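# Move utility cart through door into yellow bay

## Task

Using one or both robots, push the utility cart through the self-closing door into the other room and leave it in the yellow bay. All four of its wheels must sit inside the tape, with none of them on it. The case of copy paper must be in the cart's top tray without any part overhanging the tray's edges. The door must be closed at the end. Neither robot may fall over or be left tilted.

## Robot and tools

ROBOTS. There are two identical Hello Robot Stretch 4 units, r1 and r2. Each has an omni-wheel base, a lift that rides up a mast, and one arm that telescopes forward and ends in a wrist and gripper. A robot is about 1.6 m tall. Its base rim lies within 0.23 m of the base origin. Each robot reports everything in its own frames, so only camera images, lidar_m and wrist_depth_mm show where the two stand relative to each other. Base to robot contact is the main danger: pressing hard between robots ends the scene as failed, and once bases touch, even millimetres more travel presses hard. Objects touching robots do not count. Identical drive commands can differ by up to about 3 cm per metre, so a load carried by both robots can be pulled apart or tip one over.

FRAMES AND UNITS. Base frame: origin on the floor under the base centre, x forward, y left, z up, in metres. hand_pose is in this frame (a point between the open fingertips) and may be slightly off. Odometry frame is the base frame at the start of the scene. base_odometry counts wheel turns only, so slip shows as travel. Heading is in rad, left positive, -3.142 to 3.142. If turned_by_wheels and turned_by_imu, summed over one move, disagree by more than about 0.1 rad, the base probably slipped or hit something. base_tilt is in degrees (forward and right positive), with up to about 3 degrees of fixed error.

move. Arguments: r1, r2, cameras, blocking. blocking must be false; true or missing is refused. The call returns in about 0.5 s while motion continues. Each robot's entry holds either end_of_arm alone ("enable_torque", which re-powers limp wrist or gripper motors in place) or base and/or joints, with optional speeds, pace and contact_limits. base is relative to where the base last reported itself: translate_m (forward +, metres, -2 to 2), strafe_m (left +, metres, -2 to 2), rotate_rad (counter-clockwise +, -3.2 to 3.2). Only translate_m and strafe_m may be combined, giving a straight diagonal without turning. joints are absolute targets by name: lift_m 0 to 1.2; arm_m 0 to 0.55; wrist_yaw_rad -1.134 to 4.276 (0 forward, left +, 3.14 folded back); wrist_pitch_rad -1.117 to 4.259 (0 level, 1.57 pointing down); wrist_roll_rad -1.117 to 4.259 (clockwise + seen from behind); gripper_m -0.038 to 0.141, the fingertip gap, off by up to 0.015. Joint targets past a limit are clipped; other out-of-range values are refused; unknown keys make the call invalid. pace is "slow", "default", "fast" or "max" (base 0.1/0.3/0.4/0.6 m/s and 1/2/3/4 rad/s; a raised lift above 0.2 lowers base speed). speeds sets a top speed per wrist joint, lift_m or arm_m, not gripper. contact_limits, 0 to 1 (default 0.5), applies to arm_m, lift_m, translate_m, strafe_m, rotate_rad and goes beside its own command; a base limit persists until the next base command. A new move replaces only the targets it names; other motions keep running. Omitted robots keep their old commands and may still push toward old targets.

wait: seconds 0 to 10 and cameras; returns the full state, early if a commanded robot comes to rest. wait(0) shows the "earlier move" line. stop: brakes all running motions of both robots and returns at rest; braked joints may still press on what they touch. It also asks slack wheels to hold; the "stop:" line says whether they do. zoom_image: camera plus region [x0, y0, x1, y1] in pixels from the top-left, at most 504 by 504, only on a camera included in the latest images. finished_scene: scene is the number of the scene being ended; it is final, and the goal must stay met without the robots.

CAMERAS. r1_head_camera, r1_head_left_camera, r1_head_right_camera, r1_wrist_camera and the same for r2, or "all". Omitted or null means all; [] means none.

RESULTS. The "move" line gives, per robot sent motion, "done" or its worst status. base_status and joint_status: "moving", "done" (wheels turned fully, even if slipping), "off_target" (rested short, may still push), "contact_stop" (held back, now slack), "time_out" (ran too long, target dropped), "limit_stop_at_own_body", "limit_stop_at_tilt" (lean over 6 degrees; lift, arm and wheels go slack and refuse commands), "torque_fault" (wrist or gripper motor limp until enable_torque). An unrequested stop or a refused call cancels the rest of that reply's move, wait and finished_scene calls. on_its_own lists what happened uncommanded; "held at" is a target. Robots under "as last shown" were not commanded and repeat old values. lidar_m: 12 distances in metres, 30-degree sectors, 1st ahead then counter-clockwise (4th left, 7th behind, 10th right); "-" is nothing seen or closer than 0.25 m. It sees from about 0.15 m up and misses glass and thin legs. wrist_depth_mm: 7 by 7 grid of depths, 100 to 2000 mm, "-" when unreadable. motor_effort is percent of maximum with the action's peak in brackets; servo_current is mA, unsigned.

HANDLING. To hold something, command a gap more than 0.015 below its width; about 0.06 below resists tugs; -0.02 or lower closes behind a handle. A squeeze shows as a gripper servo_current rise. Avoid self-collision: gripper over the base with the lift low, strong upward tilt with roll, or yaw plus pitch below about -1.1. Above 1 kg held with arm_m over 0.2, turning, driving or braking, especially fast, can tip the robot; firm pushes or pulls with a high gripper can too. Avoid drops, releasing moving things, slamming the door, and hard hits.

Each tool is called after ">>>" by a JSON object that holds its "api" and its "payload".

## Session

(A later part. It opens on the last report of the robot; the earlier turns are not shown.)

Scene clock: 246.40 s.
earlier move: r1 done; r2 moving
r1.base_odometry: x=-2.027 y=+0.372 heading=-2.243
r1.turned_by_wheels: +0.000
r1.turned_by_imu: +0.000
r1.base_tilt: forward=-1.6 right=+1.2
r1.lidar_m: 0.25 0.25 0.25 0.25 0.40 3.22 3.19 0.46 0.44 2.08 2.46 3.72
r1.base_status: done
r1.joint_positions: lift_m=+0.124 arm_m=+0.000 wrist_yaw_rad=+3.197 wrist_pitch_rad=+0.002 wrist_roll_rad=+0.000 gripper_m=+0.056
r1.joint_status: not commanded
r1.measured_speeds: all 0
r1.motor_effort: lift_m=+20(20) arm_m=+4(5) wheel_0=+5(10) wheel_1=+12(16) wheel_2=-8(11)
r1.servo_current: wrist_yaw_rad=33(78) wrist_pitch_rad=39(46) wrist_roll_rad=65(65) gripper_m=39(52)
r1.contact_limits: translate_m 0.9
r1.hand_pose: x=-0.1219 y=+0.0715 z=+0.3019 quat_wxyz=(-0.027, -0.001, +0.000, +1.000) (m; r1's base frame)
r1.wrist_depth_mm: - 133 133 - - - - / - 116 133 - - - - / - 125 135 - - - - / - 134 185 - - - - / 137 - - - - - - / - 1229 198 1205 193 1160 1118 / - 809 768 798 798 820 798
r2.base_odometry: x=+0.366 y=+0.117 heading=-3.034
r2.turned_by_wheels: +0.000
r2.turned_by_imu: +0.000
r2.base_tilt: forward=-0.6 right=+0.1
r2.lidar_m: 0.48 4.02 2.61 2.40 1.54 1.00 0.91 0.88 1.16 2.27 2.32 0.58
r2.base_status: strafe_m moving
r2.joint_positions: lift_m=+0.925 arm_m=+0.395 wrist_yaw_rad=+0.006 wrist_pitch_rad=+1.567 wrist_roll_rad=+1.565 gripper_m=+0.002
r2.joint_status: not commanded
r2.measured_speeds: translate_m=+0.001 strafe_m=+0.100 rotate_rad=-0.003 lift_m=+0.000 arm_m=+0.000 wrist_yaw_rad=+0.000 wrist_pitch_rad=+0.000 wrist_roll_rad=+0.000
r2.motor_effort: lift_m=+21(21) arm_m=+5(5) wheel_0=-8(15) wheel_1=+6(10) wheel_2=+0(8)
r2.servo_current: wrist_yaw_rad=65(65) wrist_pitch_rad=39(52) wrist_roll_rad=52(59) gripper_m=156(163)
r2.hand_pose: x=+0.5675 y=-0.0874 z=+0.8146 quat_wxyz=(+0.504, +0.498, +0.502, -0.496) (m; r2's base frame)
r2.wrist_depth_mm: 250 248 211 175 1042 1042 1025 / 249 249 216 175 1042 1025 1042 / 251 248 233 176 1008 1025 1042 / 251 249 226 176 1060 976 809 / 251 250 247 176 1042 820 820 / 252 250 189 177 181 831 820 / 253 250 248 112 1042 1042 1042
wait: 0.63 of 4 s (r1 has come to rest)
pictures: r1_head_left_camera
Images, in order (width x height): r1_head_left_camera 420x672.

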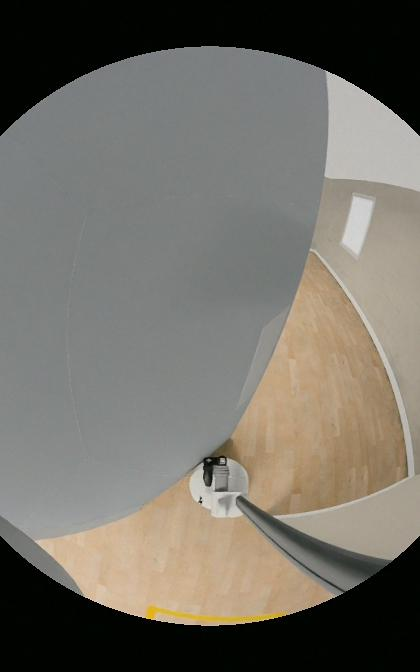

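>>> {"api": "move", "payload": {"r1": {"base":{"translate_m":0.6},"pace":"slow","contact_limits":{"translate_m":0.9}}, "blocking": false, "cameras": []}}

>>> {"api": "wait", "payload": {"seconds": 4, "cameras": ["r2_head_camera","r2_wrist_camera","r1_head_left_camera"]}}

Scene clock: 251.03 s.
earlier move: r2 moving
move: r1 moving
r1.base_odometry: x=-2.035 y=+0.363 heading=-2.242
r1.turned_by_wheels: +0.001
r1.turned_by_imu: +0.001
r1.base_tilt: forward=-1.6 right=+1.3
r1.lidar_m: 0.25 0.25 0.25 0.25 0.40 3.25 3.23 0.46 0.46 2.19 2.45 3.72
r1.base_status: translate_m moving
r1.joint_positions: lift_m=+0.124 arm_m=+0.000 wrist_yaw_rad=+3.197 wrist_pitch_rad=+0.002 wrist_roll_rad=+0.000 gripper_m=+0.056
r1.joint_status: not commanded
r1.measured_speeds: translate_m=+0.049 strafe_m=+0.000 rotate_rad=+0.000 lift_m=+0.000 arm_m=+0.000 wrist_yaw_rad=+0.000 wrist_pitch_rad=+0.000 wrist_roll_rad=+0.000
r1.motor_effort: lift_m=+20(20) arm_m=+5(5) wheel_0=+9(9) wheel_1=+17(18) wheel_2=-13(14)
r1.servo_current: wrist_yaw_rad=59(65) wrist_pitch_rad=39(46) wrist_roll_rad=46(59) gripper_m=39(52)
r1.contact_limits: translate_m 0.9
r1.hand_pose: x=-0.1219 y=+0.0715 z=+0.3019 quat_wxyz=(-0.027, -0.001, +0.000, +1.000) (m; r1's base frame)
r1.wrist_depth_mm: - 133 133 - - - - / - 116 133 - - - - / - 125 135 - - - - / - 134 185 - - - - / 137 - - - - - - / - 1229 198 1205 193 1160 1118 / - 809 759 809 798 820 798
r2.base_odometry: x=+0.415 y=-0.343 heading=-3.035
r2.turned_by_wheels: -0.001
r2.turned_by_imu: -0.006
r2.base_tilt: forward=-0.7 right=+0.1
r2.lidar_m: 0.53 3.29 2.12 1.97 1.63 1.08 0.97 0.97 1.25 2.54 2.77 0.45
r2.base_status: strafe_m moving
r2.joint_positions: lift_m=+0.925 arm_m=+0.395 wrist_yaw_rad=-0.005 wrist_pitch_rad=+1.567 wrist_roll_rad=+1.577 gripper_m=+0.002
r2.joint_status: not commanded
r2.measured_speeds: translate_m=-0.001 strafe_m=+0.101 rotate_rad=+0.006 lift_m=+0.000 arm_m=+0.000 wrist_yaw_rad=-0.001 wrist_pitch_rad=+0.000 wrist_roll_rad=+0.002
r2.motor_effort: lift_m=+21(21) arm_m=+5(5) wheel_0=-15(19) wheel_1=+1(3) wheel_2=-2(3)
r2.servo_current: wrist_yaw_rad=46(52) wrist_pitch_rad=39(46) wrist_roll_rad=52(65) gripper_m=156(163)
r2.hand_pose: x=+0.5666 y=-0.0874 z=+0.8146 quat_wxyz=(+0.498, +0.504, +0.496, -0.502) (m; r2's base frame)
r2.wrist_depth_mm: 250 248 248 246 245 173 1042 / 248 247 246 246 1025 173 1025 / 249 248 247 246 1042 174 1042 / 251 248 246 247 175 831 831 / 251 248 210 1042 174 842 831 / 250 175 181 1060 176 842 820 / 250 249 248 112 1060 1060 1042
pictures: none
No camera images: "cameras" was empty.

Scene clock: 252.40 s.
earlier move: r1 moving; r2 done
r1.base_odometry: x=-2.112 y=+0.265 heading=-2.243
r1.turned_by_wheels: -0.001
r1.turned_by_imu: -0.001
r1.base_tilt: forward=-1.6 right=+1.3
r1.lidar_m: 0.26 0.25 - 0.25 0.32 3.37 3.36 0.54 0.63 2.29 2.52 3.70
r1.base_status: translate_m moving
r1.joint_positions: lift_m=+0.124 arm_m=+0.000 wrist_yaw_rad=+3.197 wrist_pitch_rad=+0.002 wrist_roll_rad=+0.000 gripper_m=+0.056
r1.joint_status: not commanded
r1.measured_speeds: translate_m=+0.100 strafe_m=+0.000 rotate_rad=-0.002 lift_m=+0.000 arm_m=+0.000 wrist_yaw_rad=+0.000 wrist_pitch_rad=+0.000 wrist_roll_rad=+0.000
r1.motor_effort: lift_m=+20(20) arm_m=+4(5) wheel_0=+4(12) wheel_1=+15(18) wheel_2=-10(14)
r1.servo_current: wrist_yaw_rad=46(65) wrist_pitch_rad=46(52) wrist_roll_rad=46(59) gripper_m=39(52)
r1.contact_limits: translate_m 0.9
r1.hand_pose: x=-0.1219 y=+0.0715 z=+0.3019 quat_wxyz=(-0.027, -0.001, +0.000, +1.000) (m; r1's base frame)
r1.wrist_depth_mm: - 133 133 - - - - / - 116 133 - - - - / - 125 135 - - - - / - 134 185 - - - - / 137 1756 - - - - - / - 1229 198 1205 193 1160 1118 / - 668 750 798 798 831 809
r2.base_odometry: x=+0.422 y=-0.409 heading=-3.035
r2.turned_by_wheels: +0.000
r2.turned_by_imu: -0.001
r2.base_tilt: forward=-0.6 right=+0.1
r2.lidar_m: 0.57 3.19 2.04 1.89 1.66 1.08 0.96 1.00 1.25 2.56 2.83 0.43
r2.base_status: done
r2.joint_positions: lift_m=+0.925 arm_m=+0.395 wrist_yaw_rad=-0.007 wrist_pitch_rad=+1.567 wrist_roll_rad=+1.578 gripper_m=+0.002
r2.joint_status: not commanded
r2.measured_speeds: all 0
r2.motor_effort: lift_m=+21(21) arm_m=+5(5) wheel_0=-14(20) wheel_1=-1(3) wheel_2=-2(3)
r2.servo_current: wrist_yaw_rad=52(65) wrist_pitch_rad=39(46) wrist_roll_rad=59(72) gripper_m=163(163)
r2.hand_pose: x=+0.5664 y=-0.0874 z=+0.8146 quat_wxyz=(+0.498, +0.504, +0.495, -0.502) (m; r2's base frame)
r2.wrist_depth_mm: 248 246 246 244 245 1025 - / 249 247 246 245 244 173 1042 / 249 247 246 245 1060 173 1060 / 249 248 245 246 191 820 820 / 249 249 246 1060 175 820 820 / 250 175 182 200 175 831 820 / 236 249 177 112 181 1025 1060
wait: 1.37 of 4 s (r2 has come to rest)
pictures: r1_head_left_camera, r2_head_camera, r2_wrist_camera
Images, in order (width x height): r1_head_left_camera 420x672, r2_head_camera 420x560, r2_wrist_camera 616x392.

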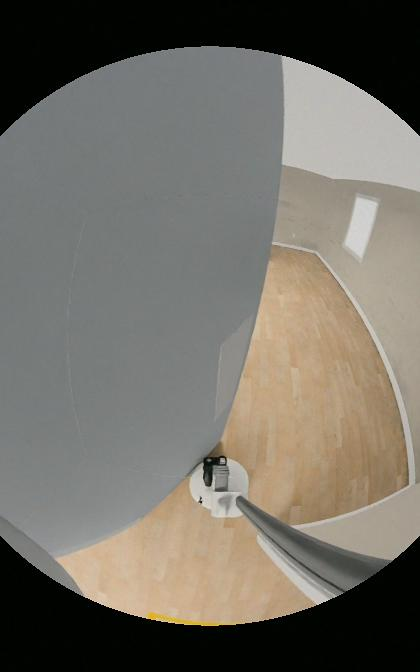

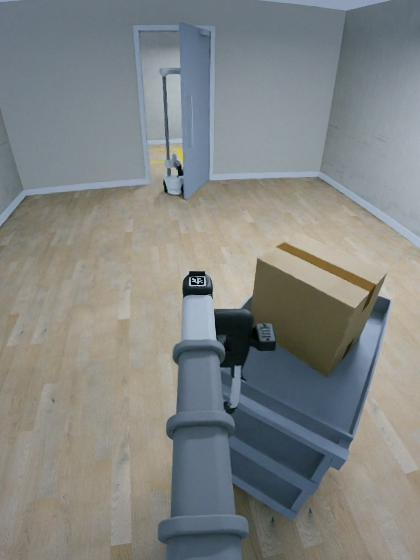

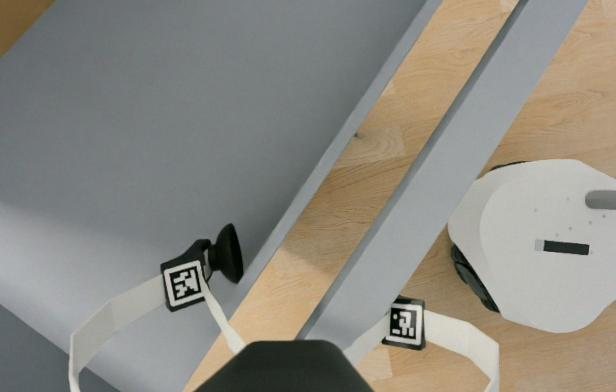

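>>> {"api": "move", "payload": {"r2": {"base":{"rotate_rad":-0.65},"pace":"slow"}, "blocking": false, "cameras": []}}

>>> {"api": "wait", "payload": {"seconds": 2, "cameras": []}}

>>> {"api": "move", "payload": {"r2": {"base":{"strafe_m":0.6},"pace":"slow"}, "blocking": false, "cameras": []}}

>>> {"api": "wait", "payload": {"seconds": 7, "cameras": ["r1_head_left_camera"]}}

>>> {"api": "wait", "payload": {"seconds": 4, "cameras": ["r2_head_camera","r2_wrist_camera"]}}

Scene clock: 261.17 s.
earlier move: r1 done
move: r2 moving
r1.base_odometry: x=-2.400 y=-0.097 heading=-2.243
r1.turned_by_wheels: +0.000
r1.turned_by_imu: -0.001
r1.base_tilt: forward=-1.6 right=+1.3
r1.lidar_m: 2.84 3.04 2.39 0.28 0.25 0.47 3.83 0.95 1.44 2.36 2.57 3.80
r1.base_status: done
r1.joint_positions: lift_m=+0.124 arm_m=+0.000 wrist_yaw_rad=+3.196 wrist_pitch_rad=+0.002 wrist_roll_rad=+0.000 gripper_m=+0.056
r1.joint_status: not commanded
r1.measured_speeds: all 0
r1.motor_effort: lift_m=+20(20) arm_m=+5(5) wheel_0=+1(1) wheel_1=+7(7) wheel_2=-2(2)
r1.servo_current: wrist_yaw_rad=39(52) wrist_pitch_rad=52(52) wrist_roll_rad=46(52) gripper_m=39(52)
r1.contact_limits: translate_m 0.9
r1.hand_pose: x=-0.1219 y=+0.0715 z=+0.3019 quat_wxyz=(-0.027, -0.001, +0.000, +1.000) (m; r1's base frame)
r1.wrist_depth_mm: - 133 133 - - - 404 / - 116 133 - - - 415 / - 125 135 - - - 427 / - 134 186 - - - 436 / 137 1060 - - - - 439 / - 1025 198 1229 193 1255 436 / - 820 759 798 798 831 433
r2.base_odometry: x=+0.422 y=-0.409 heading=+3.125
r2.turned_by_wheels: -0.123
r2.turned_by_imu: -0.118
r2.base_tilt: forward=-0.7 right=+0.1
r2.lidar_m: 0.54 3.88 2.21 1.88 1.90 1.14 0.97 0.98 1.17 2.00 2.81 0.47
r2.base_status: rotate_rad moving
r2.joint_positions: lift_m=+0.925 arm_m=+0.395 wrist_yaw_rad=-0.009 wrist_pitch_rad=+1.568 wrist_roll_rad=+1.579 gripper_m=+0.002
r2.joint_status: not commanded
r2.measured_speeds: translate_m=-0.002 strafe_m=-0.001 rotate_rad=-0.489 lift_m=+0.000 arm_m=+0.000 wrist_yaw_rad=+0.000 wrist_pitch_rad=+0.007 wrist_roll_rad=+0.000
r2.motor_effort: lift_m=+21(21) arm_m=+6(6) wheel_0=+17(18) wheel_1=+9(9) wheel_2=+11(11)
r2.servo_current: wrist_yaw_rad=59(65) wrist_pitch_rad=33(52) wrist_roll_rad=65(65) gripper_m=156(163)
r2.hand_pose: x=+0.5659 y=-0.0874 z=+0.8146 quat_wxyz=(+0.497, +0.505, +0.495, -0.503) (m; r2's base frame)
r2.wrist_depth_mm: 241 242 241 242 1042 173 1060 / 243 243 242 243 1060 174 1078 / 242 244 243 243 1060 1078 1025 / 245 244 244 244 174 842 831 / 244 244 245 1060 174 842 842 / 245 177 182 1078 175 831 831 / 246 246 246 112 180 1042 1060
pictures: none
No camera images: "cameras" was empty.

Scene clock: 262.57 s.
earlier move: r2 done
r1.base_odometry: x=-2.400 y=-0.097 heading=-2.243
r1.turned_by_wheels: +0.000
r1.turned_by_imu: +0.000
r1.base_tilt: forward=-1.6 right=+1.3
r1.lidar_m: 2.92 3.04 2.40 0.25 0.25 0.52 3.80 0.93 1.44 2.34 2.56 3.76
r1.base_status: done
r1.joint_positions: lift_m=+0.124 arm_m=+0.000 wrist_yaw_rad=+3.196 wrist_pitch_rad=+0.002 wrist_roll_rad=+0.000 gripper_m=+0.056
r1.joint_status: not commanded
r1.measured_speeds: all 0
r1.motor_effort: lift_m=+20(20) arm_m=+4(5) wheel_0=+1(2) wheel_1=+7(7) wheel_2=-2(2)
r1.servo_current: wrist_yaw_rad=46(65) wrist_pitch_rad=33(52) wrist_roll_rad=59(72) gripper_m=46(52)
r1.contact_limits: translate_m 0.9
r1.hand_pose: x=-0.1219 y=+0.0715 z=+0.3019 quat_wxyz=(-0.027, -0.001, +0.000, +1.000) (m; r1's base frame)
r1.wrist_depth_mm: - 133 133 - - - 407 / - 117 133 - - - 418 / - 125 135 - - - 427 / - 134 186 - - - 436 / 137 1042 1983 - - - 439 / - 1025 198 1205 193 1255 439 / - 820 759 798 798 820 433
r2.base_odometry: x=+0.422 y=-0.409 heading=+2.600
r2.turned_by_wheels: -0.525
r2.turned_by_imu: -0.510
r2.base_tilt: forward=-0.7 right=+0.1
r2.lidar_m: 0.43 0.70 3.82 2.15 1.87 1.90 1.15 0.98 0.98 1.15 2.03 0.63
r2.base_status: done
r2.joint_positions: lift_m=+0.925 arm_m=+0.395 wrist_yaw_rad=+0.009 wrist_pitch_rad=+1.564 wrist_roll_rad=+1.562 gripper_m=+0.002
r2.joint_status: not commanded
r2.measured_speeds: all 0
r2.motor_effort: lift_m=+21(21) arm_m=+5(7) wheel_0=+5(18) wheel_1=+8(10) wheel_2=+7(14)
r2.servo_current: wrist_yaw_rad=59(72) wrist_pitch_rad=52(52) wrist_roll_rad=72(72) gripper_m=150(163)
r2.hand_pose: x=+0.5686 y=-0.0874 z=+0.8146 quat_wxyz=(+0.506, +0.497, +0.503, -0.494) (m; r2's base frame)
r2.wrist_depth_mm: 203 237 1042 1042 1042 1042 1042 / 248 211 174 1078 1025 1025 1008 / 246 220 173 1060 1060 1025 1042 / 248 246 206 174 1060 1025 831 / 249 247 211 174 1042 831 820 / 248 247 198 174 178 157 820 / 251 174 216 112 174 1060 1025
wait: 1.40 of 2 s (r2 has come to rest)
pictures: none
No camera images: "cameras" was empty.

Scene clock: 263.07 s.
move: r2 moving
r1: as last shown
r1.lidar_m: 2.88 3.03 2.38 0.25 0.25 0.48 3.80 0.96 1.44 2.34 2.52 3.81
r1.motor_effort: lift_m=+20(20) arm_m=+5(5) wheel_0=+1(1) wheel_1=+7(7) wheel_2=-2(2)
r1.servo_current: wrist_yaw_rad=52(78) wrist_pitch_rad=39(46) wrist_roll_rad=59(59) gripper_m=39(46)
r1.contact_limits: translate_m 0.9
r1.wrist_depth_mm: - 133 133 - - - 404 / - 116 133 - - - 418 / - 125 135 - - - 427 / - 134 186 - - - 436 / 137 1060 - - - - 439 / - 1025 198 1205 193 1281 436 / - 809 759 798 788 820 436
r2.base_odometry: x=+0.415 y=-0.422 heading=+2.600
r2.turned_by_wheels: +0.000
r2.turned_by_imu: +0.000
r2.base_tilt: forward=-0.6 right=+0.1
r2.lidar_m: 0.43 0.75 3.81 2.13 1.88 1.88 1.16 1.00 0.97 1.17 2.04 0.61
r2.base_status: strafe_m moving
r2.joint_positions: lift_m=+0.925 arm_m=+0.395 wrist_yaw_rad=+0.009 wrist_pitch_rad=+1.564 wrist_roll_rad=+1.562 gripper_m=+0.002
r2.joint_status: not commanded
r2.measured_speeds: translate_m=+0.000 strafe_m=+0.056 rotate_rad=+0.001 lift_m=+0.000 arm_m=+0.000 wrist_yaw_rad=+0.000 wrist_pitch_rad=+0.000 wrist_roll_rad=+0.000
r2.motor_effort: lift_m=+21(21) arm_m=+5(5) wheel_0=-8(8) wheel_1=+10(12) wheel_2=+0(6)
r2.servo_current: wrist_yaw_rad=52(72) wrist_pitch_rad=46(52) wrist_roll_rad=65(72) gripper_m=156(163)
r2.hand_pose: x=+0.5686 y=-0.0874 z=+0.8146 quat_wxyz=(+0.506, +0.497, +0.503, -0.494) (m; r2's base frame)
r2.wrist_depth_mm: 245 238 174 1042 1025 1025 1042 / 246 204 174 1042 1042 1042 1042 / 248 214 174 1060 1025 1025 1025 / 248 247 212 174 1060 976 820 / 249 247 209 174 1060 820 820 / 249 247 195 174 178 158 820 / 251 174 213 112 174 1060 1060
pictures: none
No camera images: "cameras" was empty.

Scene clock: 269.70 s.
earlier move: r2 done
r1.base_odometry: x=-2.400 y=-0.097 heading=-2.243
r1.turned_by_wheels: +0.000
r1.turned_by_imu: +0.000
r1.base_tilt: forward=-1.6 right=+1.3
r1.lidar_m: 2.77 3.06 2.42 0.25 0.25 0.49 3.82 0.96 1.45 2.35 2.56 3.09
r1.base_status: not commanded
r1.joint_positions: lift_m=+0.124 arm_m=+0.000 wrist_yaw_rad=+3.196 wrist_pitch_rad=+0.002 wrist_roll_rad=+0.000 gripper_m=+0.056
r1.joint_status: not commanded
r1.measured_speeds: all 0
r1.motor_effort: lift_m=+19(20) arm_m=+4(5) wheel_0=+1(2) wheel_1=+7(8) wheel_2=-2(2)
r1.servo_current: wrist_yaw_rad=46(78) wrist_pitch_rad=33(52) wrist_roll_rad=52(65) gripper_m=39(52)
r1.contact_limits: translate_m 0.9
r1.hand_pose: x=-0.1219 y=+0.0715 z=+0.3019 quat_wxyz=(-0.027, -0.001, +0.000, +1.000) (m; r1's base frame)
r1.wrist_depth_mm: - 133 133 - - - 407 / - 116 133 - - - 415 / - 126 135 - - - 424 / - 134 186 - - - 436 / 137 1060 - - - - 439 / - 1025 198 1229 193 1255 436 / - 809 759 798 798 820 436
r2.base_odometry: x=+0.113 y=-0.923 heading=+2.599
r2.turned_by_wheels: -0.001
r2.turned_by_imu: -0.002
r2.base_tilt: forward=-0.6 right=+0.1
r2.lidar_m: 0.53 3.39 2.98 1.69 1.44 1.43 1.63 1.38 1.40 1.63 2.84 0.51
r2.base_status: done
r2.joint_positions: lift_m=+0.925 arm_m=+0.395 wrist_yaw_rad=-0.004 wrist_pitch_rad=+1.567 wrist_roll_rad=+1.574 gripper_m=+0.002
r2.joint_status: not commanded
r2.measured_speeds: all 0
r2.motor_effort: lift_m=+21(21) arm_m=+5(5) wheel_0=-10(13) wheel_1=+1(12) wheel_2=-1(6)
r2.servo_current: wrist_yaw_rad=52(72) wrist_pitch_rad=39(52) wrist_roll_rad=59(72) gripper_m=156(169)
r2.hand_pose: x=+0.5667 y=-0.0874 z=+0.8146 quat_wxyz=(+0.499, +0.503, +0.497, -0.501) (m; r2's base frame)
r2.wrist_depth_mm: 248 247 246 244 1042 1042 1042 / 249 246 246 244 181 1042 1042 / 248 248 246 246 178 1025 1042 / 249 248 247 1078 175 842 820 / 249 248 247 1042 175 831 820 / 249 248 182 1078 175 831 831 / 250 249 249 112 1078 1060 1042
wait: 6.63 of 7 s (r2 has come to rest)
pictures: r1_head_left_camera
Images, in order (width x height): r1_head_left_camera 420x672.

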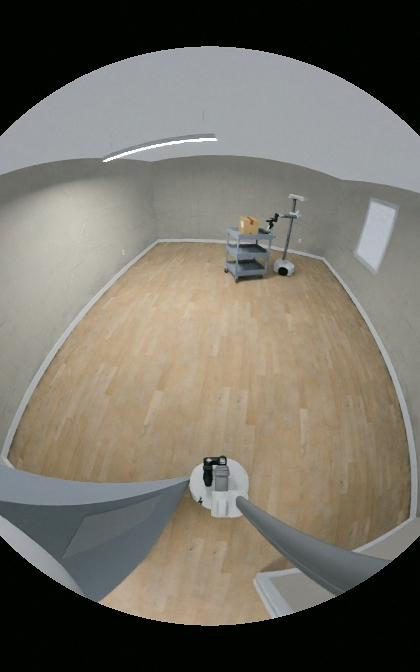

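Scene clock: 273.70 s.
r1.base_odometry: x=-2.400 y=-0.097 heading=-2.243
r1.turned_by_wheels: +0.000
r1.turned_by_imu: +0.000
r1.base_tilt: forward=-1.6 right=+1.3
r1.lidar_m: 2.72 3.02 2.41 0.29 0.25 0.49 3.83 0.97 1.45 2.34 2.55 3.11
r1.base_status: not commanded
r1.joint_positions: lift_m=+0.124 arm_m=+0.000 wrist_yaw_rad=+3.196 wrist_pitch_rad=+0.002 wrist_roll_rad=+0.000 gripper_m=+0.056
r1.joint_status: not commanded
r1.measured_speeds: all 0
r1.motor_effort: lift_m=+19(20) arm_m=+4(5) wheel_0=+1(2) wheel_1=+7(8) wheel_2=-2(2)
r1.servo_current: wrist_yaw_rad=46(78) wrist_pitch_rad=39(52) wrist_roll_rad=59(65) gripper_m=39(52)
r1.contact_limits: translate_m 0.9
r1.hand_pose: x=-0.1219 y=+0.0715 z=+0.3019 quat_wxyz=(-0.027, -0.001, +0.000, +1.000) (m; r1's base frame)
r1.wrist_depth_mm: - 133 133 - - - 407 / - 116 133 - - - 418 / - 125 135 - - - 430 / - 134 186 - - - 433 / 137 1060 - - - - 436 / - 1008 198 1205 192 1281 439 / - 809 759 798 788 820 436
r2.base_odometry: x=+0.113 y=-0.923 heading=+2.599
r2.turned_by_wheels: +0.000
r2.turned_by_imu: +0.001
r2.base_tilt: forward=-0.6 right=+0.1
r2.lidar_m: 0.54 3.39 3.00 1.67 1.42 1.44 1.65 1.39 1.39 1.63 2.86 0.50
r2.base_status: done
r2.joint_positions: lift_m=+0.925 arm_m=+0.395 wrist_yaw_rad=-0.004 wrist_pitch_rad=+1.567 wrist_roll_rad=+1.574 gripper_m=+0.002
r2.joint_status: not commanded
r2.measured_speeds: all 0
r2.motor_effort: lift_m=+21(21) arm_m=+5(5) wheel_0=-10(13) wheel_1=+1(12) wheel_2=-1(6)
r2.servo_current: wrist_yaw_rad=52(72) wrist_pitch_rad=46(52) wrist_roll_rad=52(72) gripper_m=163(169)
r2.hand_pose: x=+0.5667 y=-0.0874 z=+0.8146 quat_wxyz=(+0.499, +0.503, +0.497, -0.501) (m; r2's base frame)
r2.wrist_depth_mm: 247 247 246 244 1025 1042 1025 / 249 247 245 246 180 1060 1060 / 249 248 246 245 178 1042 1042 / 248 249 246 1042 174 854 831 / 250 249 246 1060 175 831 820 / 250 249 182 1042 176 831 820 / 249 248 248 112 1078 1060 1042
wait: 4.00 s; at rest by 0.27 s
pictures: r2_head_camera, r2_wrist_camera
Images, in order (width x height): r2_head_camera 420x560, r2_wrist_camera 616x392.

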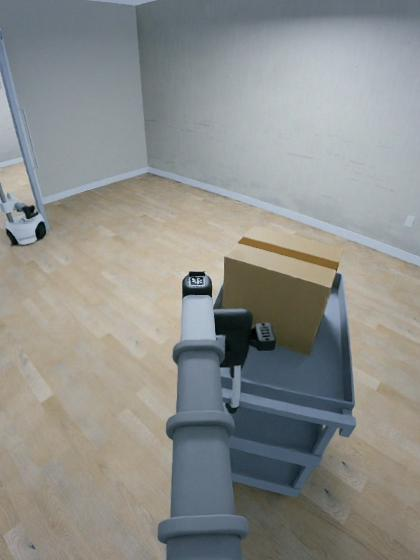

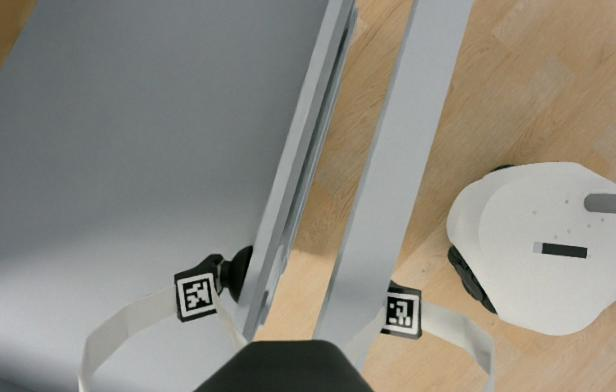

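>>> {"api": "move", "payload": {"r2": {"base":{"rotate_rad":-0.65},"pace":"slow"}, "blocking": false, "cameras": []}}

>>> {"api": "wait", "payload": {"seconds": 3}}

Scene clock: 292.87 s.
move: r2 moving
r1: as last shown
r1.lidar_m: 2.76 3.04 2.40 0.25 0.25 0.46 3.85 0.93 1.42 2.34 2.54 3.16
r1.motor_effort: lift_m=+20(20) arm_m=+5(5) wheel_0=+1(1) wheel_1=+7(7) wheel_2=-2(2)
r1.servo_current: wrist_yaw_rad=46(65) wrist_pitch_rad=46(46) wrist_roll_rad=52(52) gripper_m=39(46)
r1.contact_limits: translate_m 0.9
r1.wrist_depth_mm: - 133 133 - - - 407 / - 116 133 - - - 418 / - 125 135 - - - 430 / - 134 186 - - - 436 / 137 1078 1983 - - - 436 / - 1025 198 1205 193 1229 436 / - 820 759 809 778 820 433
r2.base_odometry: x=+0.112 y=-0.923 heading=+2.475
r2.turned_by_wheels: -0.124
r2.turned_by_imu: -0.119
r2.base_tilt: forward=-0.6 right=+0.0
r2.lidar_m: 0.52 3.38 3.82 1.88 1.44 1.44 1.62 1.39 1.39 1.52 2.36 0.52
r2.base_status: rotate_rad moving
r2.joint_positions: lift_m=+0.925 arm_m=+0.395 wrist_yaw_rad=-0.003 wrist_pitch_rad=+1.567 wrist_roll_rad=+1.574 gripper_m=+0.002
r2.joint_status: not commanded
r2.measured_speeds: translate_m=-0.001 strafe_m=-0.001 rotate_rad=-0.497 lift_m=+0.000 arm_m=+0.000 wrist_yaw_rad=+0.014 wrist_pitch_rad=+0.000 wrist_roll_rad=-0.002
r2.motor_effort: lift_m=+21(21) arm_m=+5(5) wheel_0=+11(16) wheel_1=+9(10) wheel_2=+14(15)
r2.servo_current: wrist_yaw_rad=46(59) wrist_pitch_rad=46(46) wrist_roll_rad=46(59) gripper_m=156(163)
r2.hand_pose: x=+0.5667 y=-0.0874 z=+0.8146 quat_wxyz=(+0.499, +0.503, +0.497, -0.501) (m; r2's base frame)
r2.wrist_depth_mm: 248 246 245 245 173 1042 1042 / 248 247 245 525 173 1025 1025 / 248 247 246 244 174 1025 1025 / 248 249 247 517 174 866 809 / 251 248 247 904 1060 842 820 / 250 249 185 535 175 820 820 / 253 250 247 112 1060 1060 1042
pictures: none
No camera images: "cameras" was empty.

Scene clock: 294.27 s.
earlier move: r2 done
r1.base_odometry: x=-2.400 y=-0.097 heading=-2.243
r1.turned_by_wheels: +0.000
r1.turned_by_imu: +0.000
r1.base_tilt: forward=-1.6 right=+1.3
r1.lidar_m: 2.91 3.05 2.41 0.25 0.25 0.47 3.80 0.94 1.43 2.33 2.54 3.41
r1.base_status: not commanded
r1.joint_positions: lift_m=+0.124 arm_m=+0.000 wrist_yaw_rad=+3.196 wrist_pitch_rad=+0.002 wrist_roll_rad=+0.000 gripper_m=+0.056
r1.joint_status: not commanded
r1.measured_speeds: all 0
r1.motor_effort: lift_m=+19(20) arm_m=+5(5) wheel_0=+1(2) wheel_1=+7(7) wheel_2=-2(2)
r1.servo_current: wrist_yaw_rad=59(65) wrist_pitch_rad=46(46) wrist_roll_rad=52(65) gripper_m=39(46)
r1.contact_limits: translate_m 0.9
r1.hand_pose: x=-0.1219 y=+0.0715 z=+0.3019 quat_wxyz=(-0.027, -0.001, +0.000, +1.000) (m; r1's base frame)
r1.wrist_depth_mm: - 133 133 - - - 407 / - 117 133 - - - 418 / - 125 135 - - - 427 / - 134 186 - - - 436 / 137 1060 - - - - 439 / - 1025 198 1205 193 1255 436 / - 820 768 798 798 831 436
r2.base_odometry: x=+0.113 y=-0.923 heading=+1.950
r2.turned_by_wheels: -0.525
r2.turned_by_imu: -0.507
r2.base_tilt: forward=-0.7 right=+0.0
r2.lidar_m: 0.41 0.57 3.39 3.78 1.86 1.46 1.42 1.63 1.41 1.38 1.56 0.61
r2.base_status: done
r2.joint_positions: lift_m=+0.925 arm_m=+0.395 wrist_yaw_rad=+0.009 wrist_pitch_rad=+1.565 wrist_roll_rad=+1.561 gripper_m=+0.002
r2.joint_status: not commanded
r2.measured_speeds: all 0
r2.motor_effort: lift_m=+21(21) arm_m=+4(6) wheel_0=+8(21) wheel_1=+8(13) wheel_2=+5(25)
r2.servo_current: wrist_yaw_rad=52(78) wrist_pitch_rad=46(59) wrist_roll_rad=52(72) gripper_m=150(163)
r2.hand_pose: x=+0.5684 y=-0.0874 z=+0.8146 quat_wxyz=(+0.506, +0.497, +0.503, -0.494) (m; r2's base frame)
r2.wrist_depth_mm: 229 172 1025 1042 1042 1008 1042 / 207 172 1042 1042 1060 1025 1025 / 244 219 172 1042 1042 1042 1025 / 245 204 172 1025 1042 991 831 / 246 246 206 173 206 831 820 / 246 246 196 173 173 162 831 / 247 169 180 112 173 1060 1060
wait: 1.40 of 3 s (r2 has come to rest)
pictures: r1_head_camera, r1_head_left_camera, r1_head_right_camera, r1_wrist_camera, r2_head_camera, r2_head_left_camera, r2_head_right_camera, r2_wrist_camera
Images, in order (width x height): r1_head_camera 420x560, r1_head_left_camera 420x672, r1_head_right_camera 420x672, r1_wrist_camera 616x392, r2_head_camera 420x560, r2_head_left_camera 420x672, r2_head_right_camera 420x672, r2_wrist_camera 616x392.

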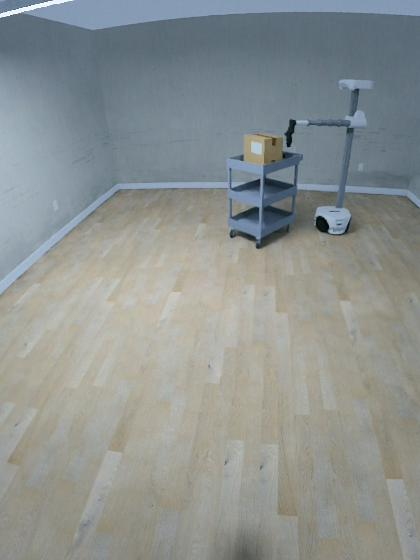

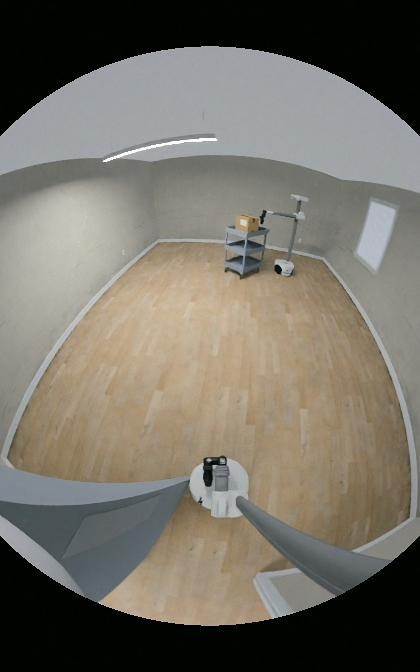

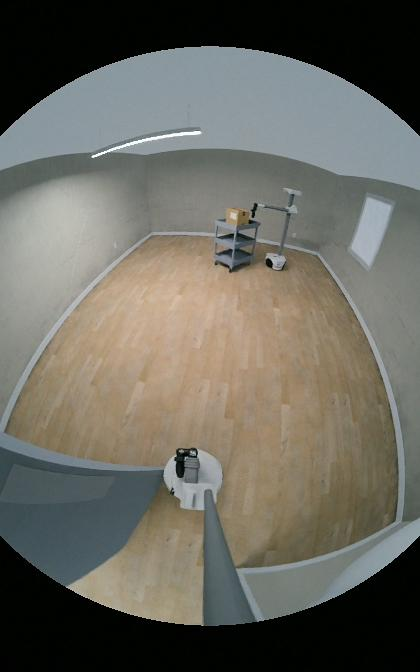

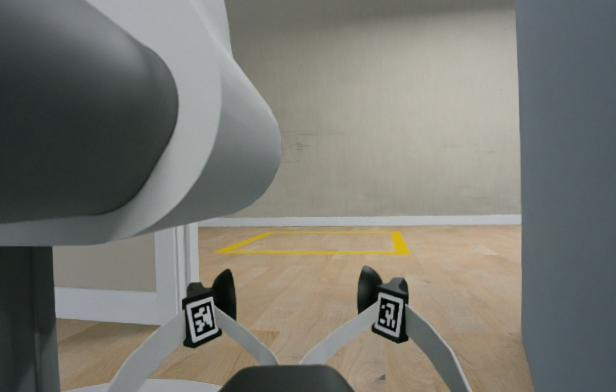

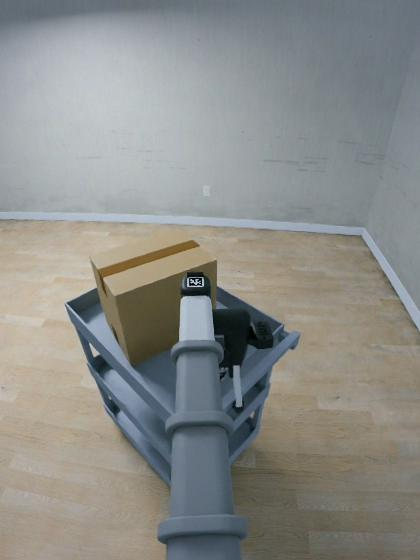

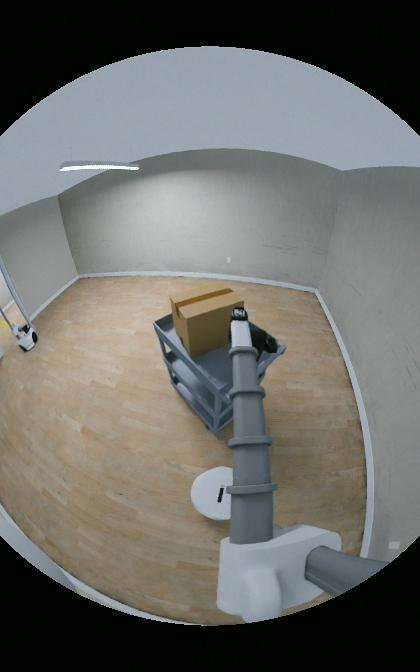

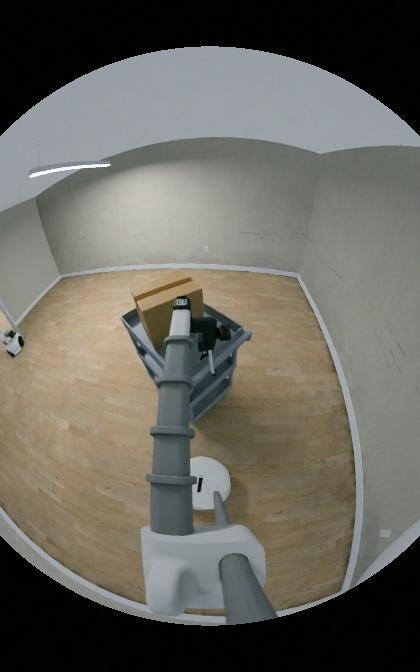

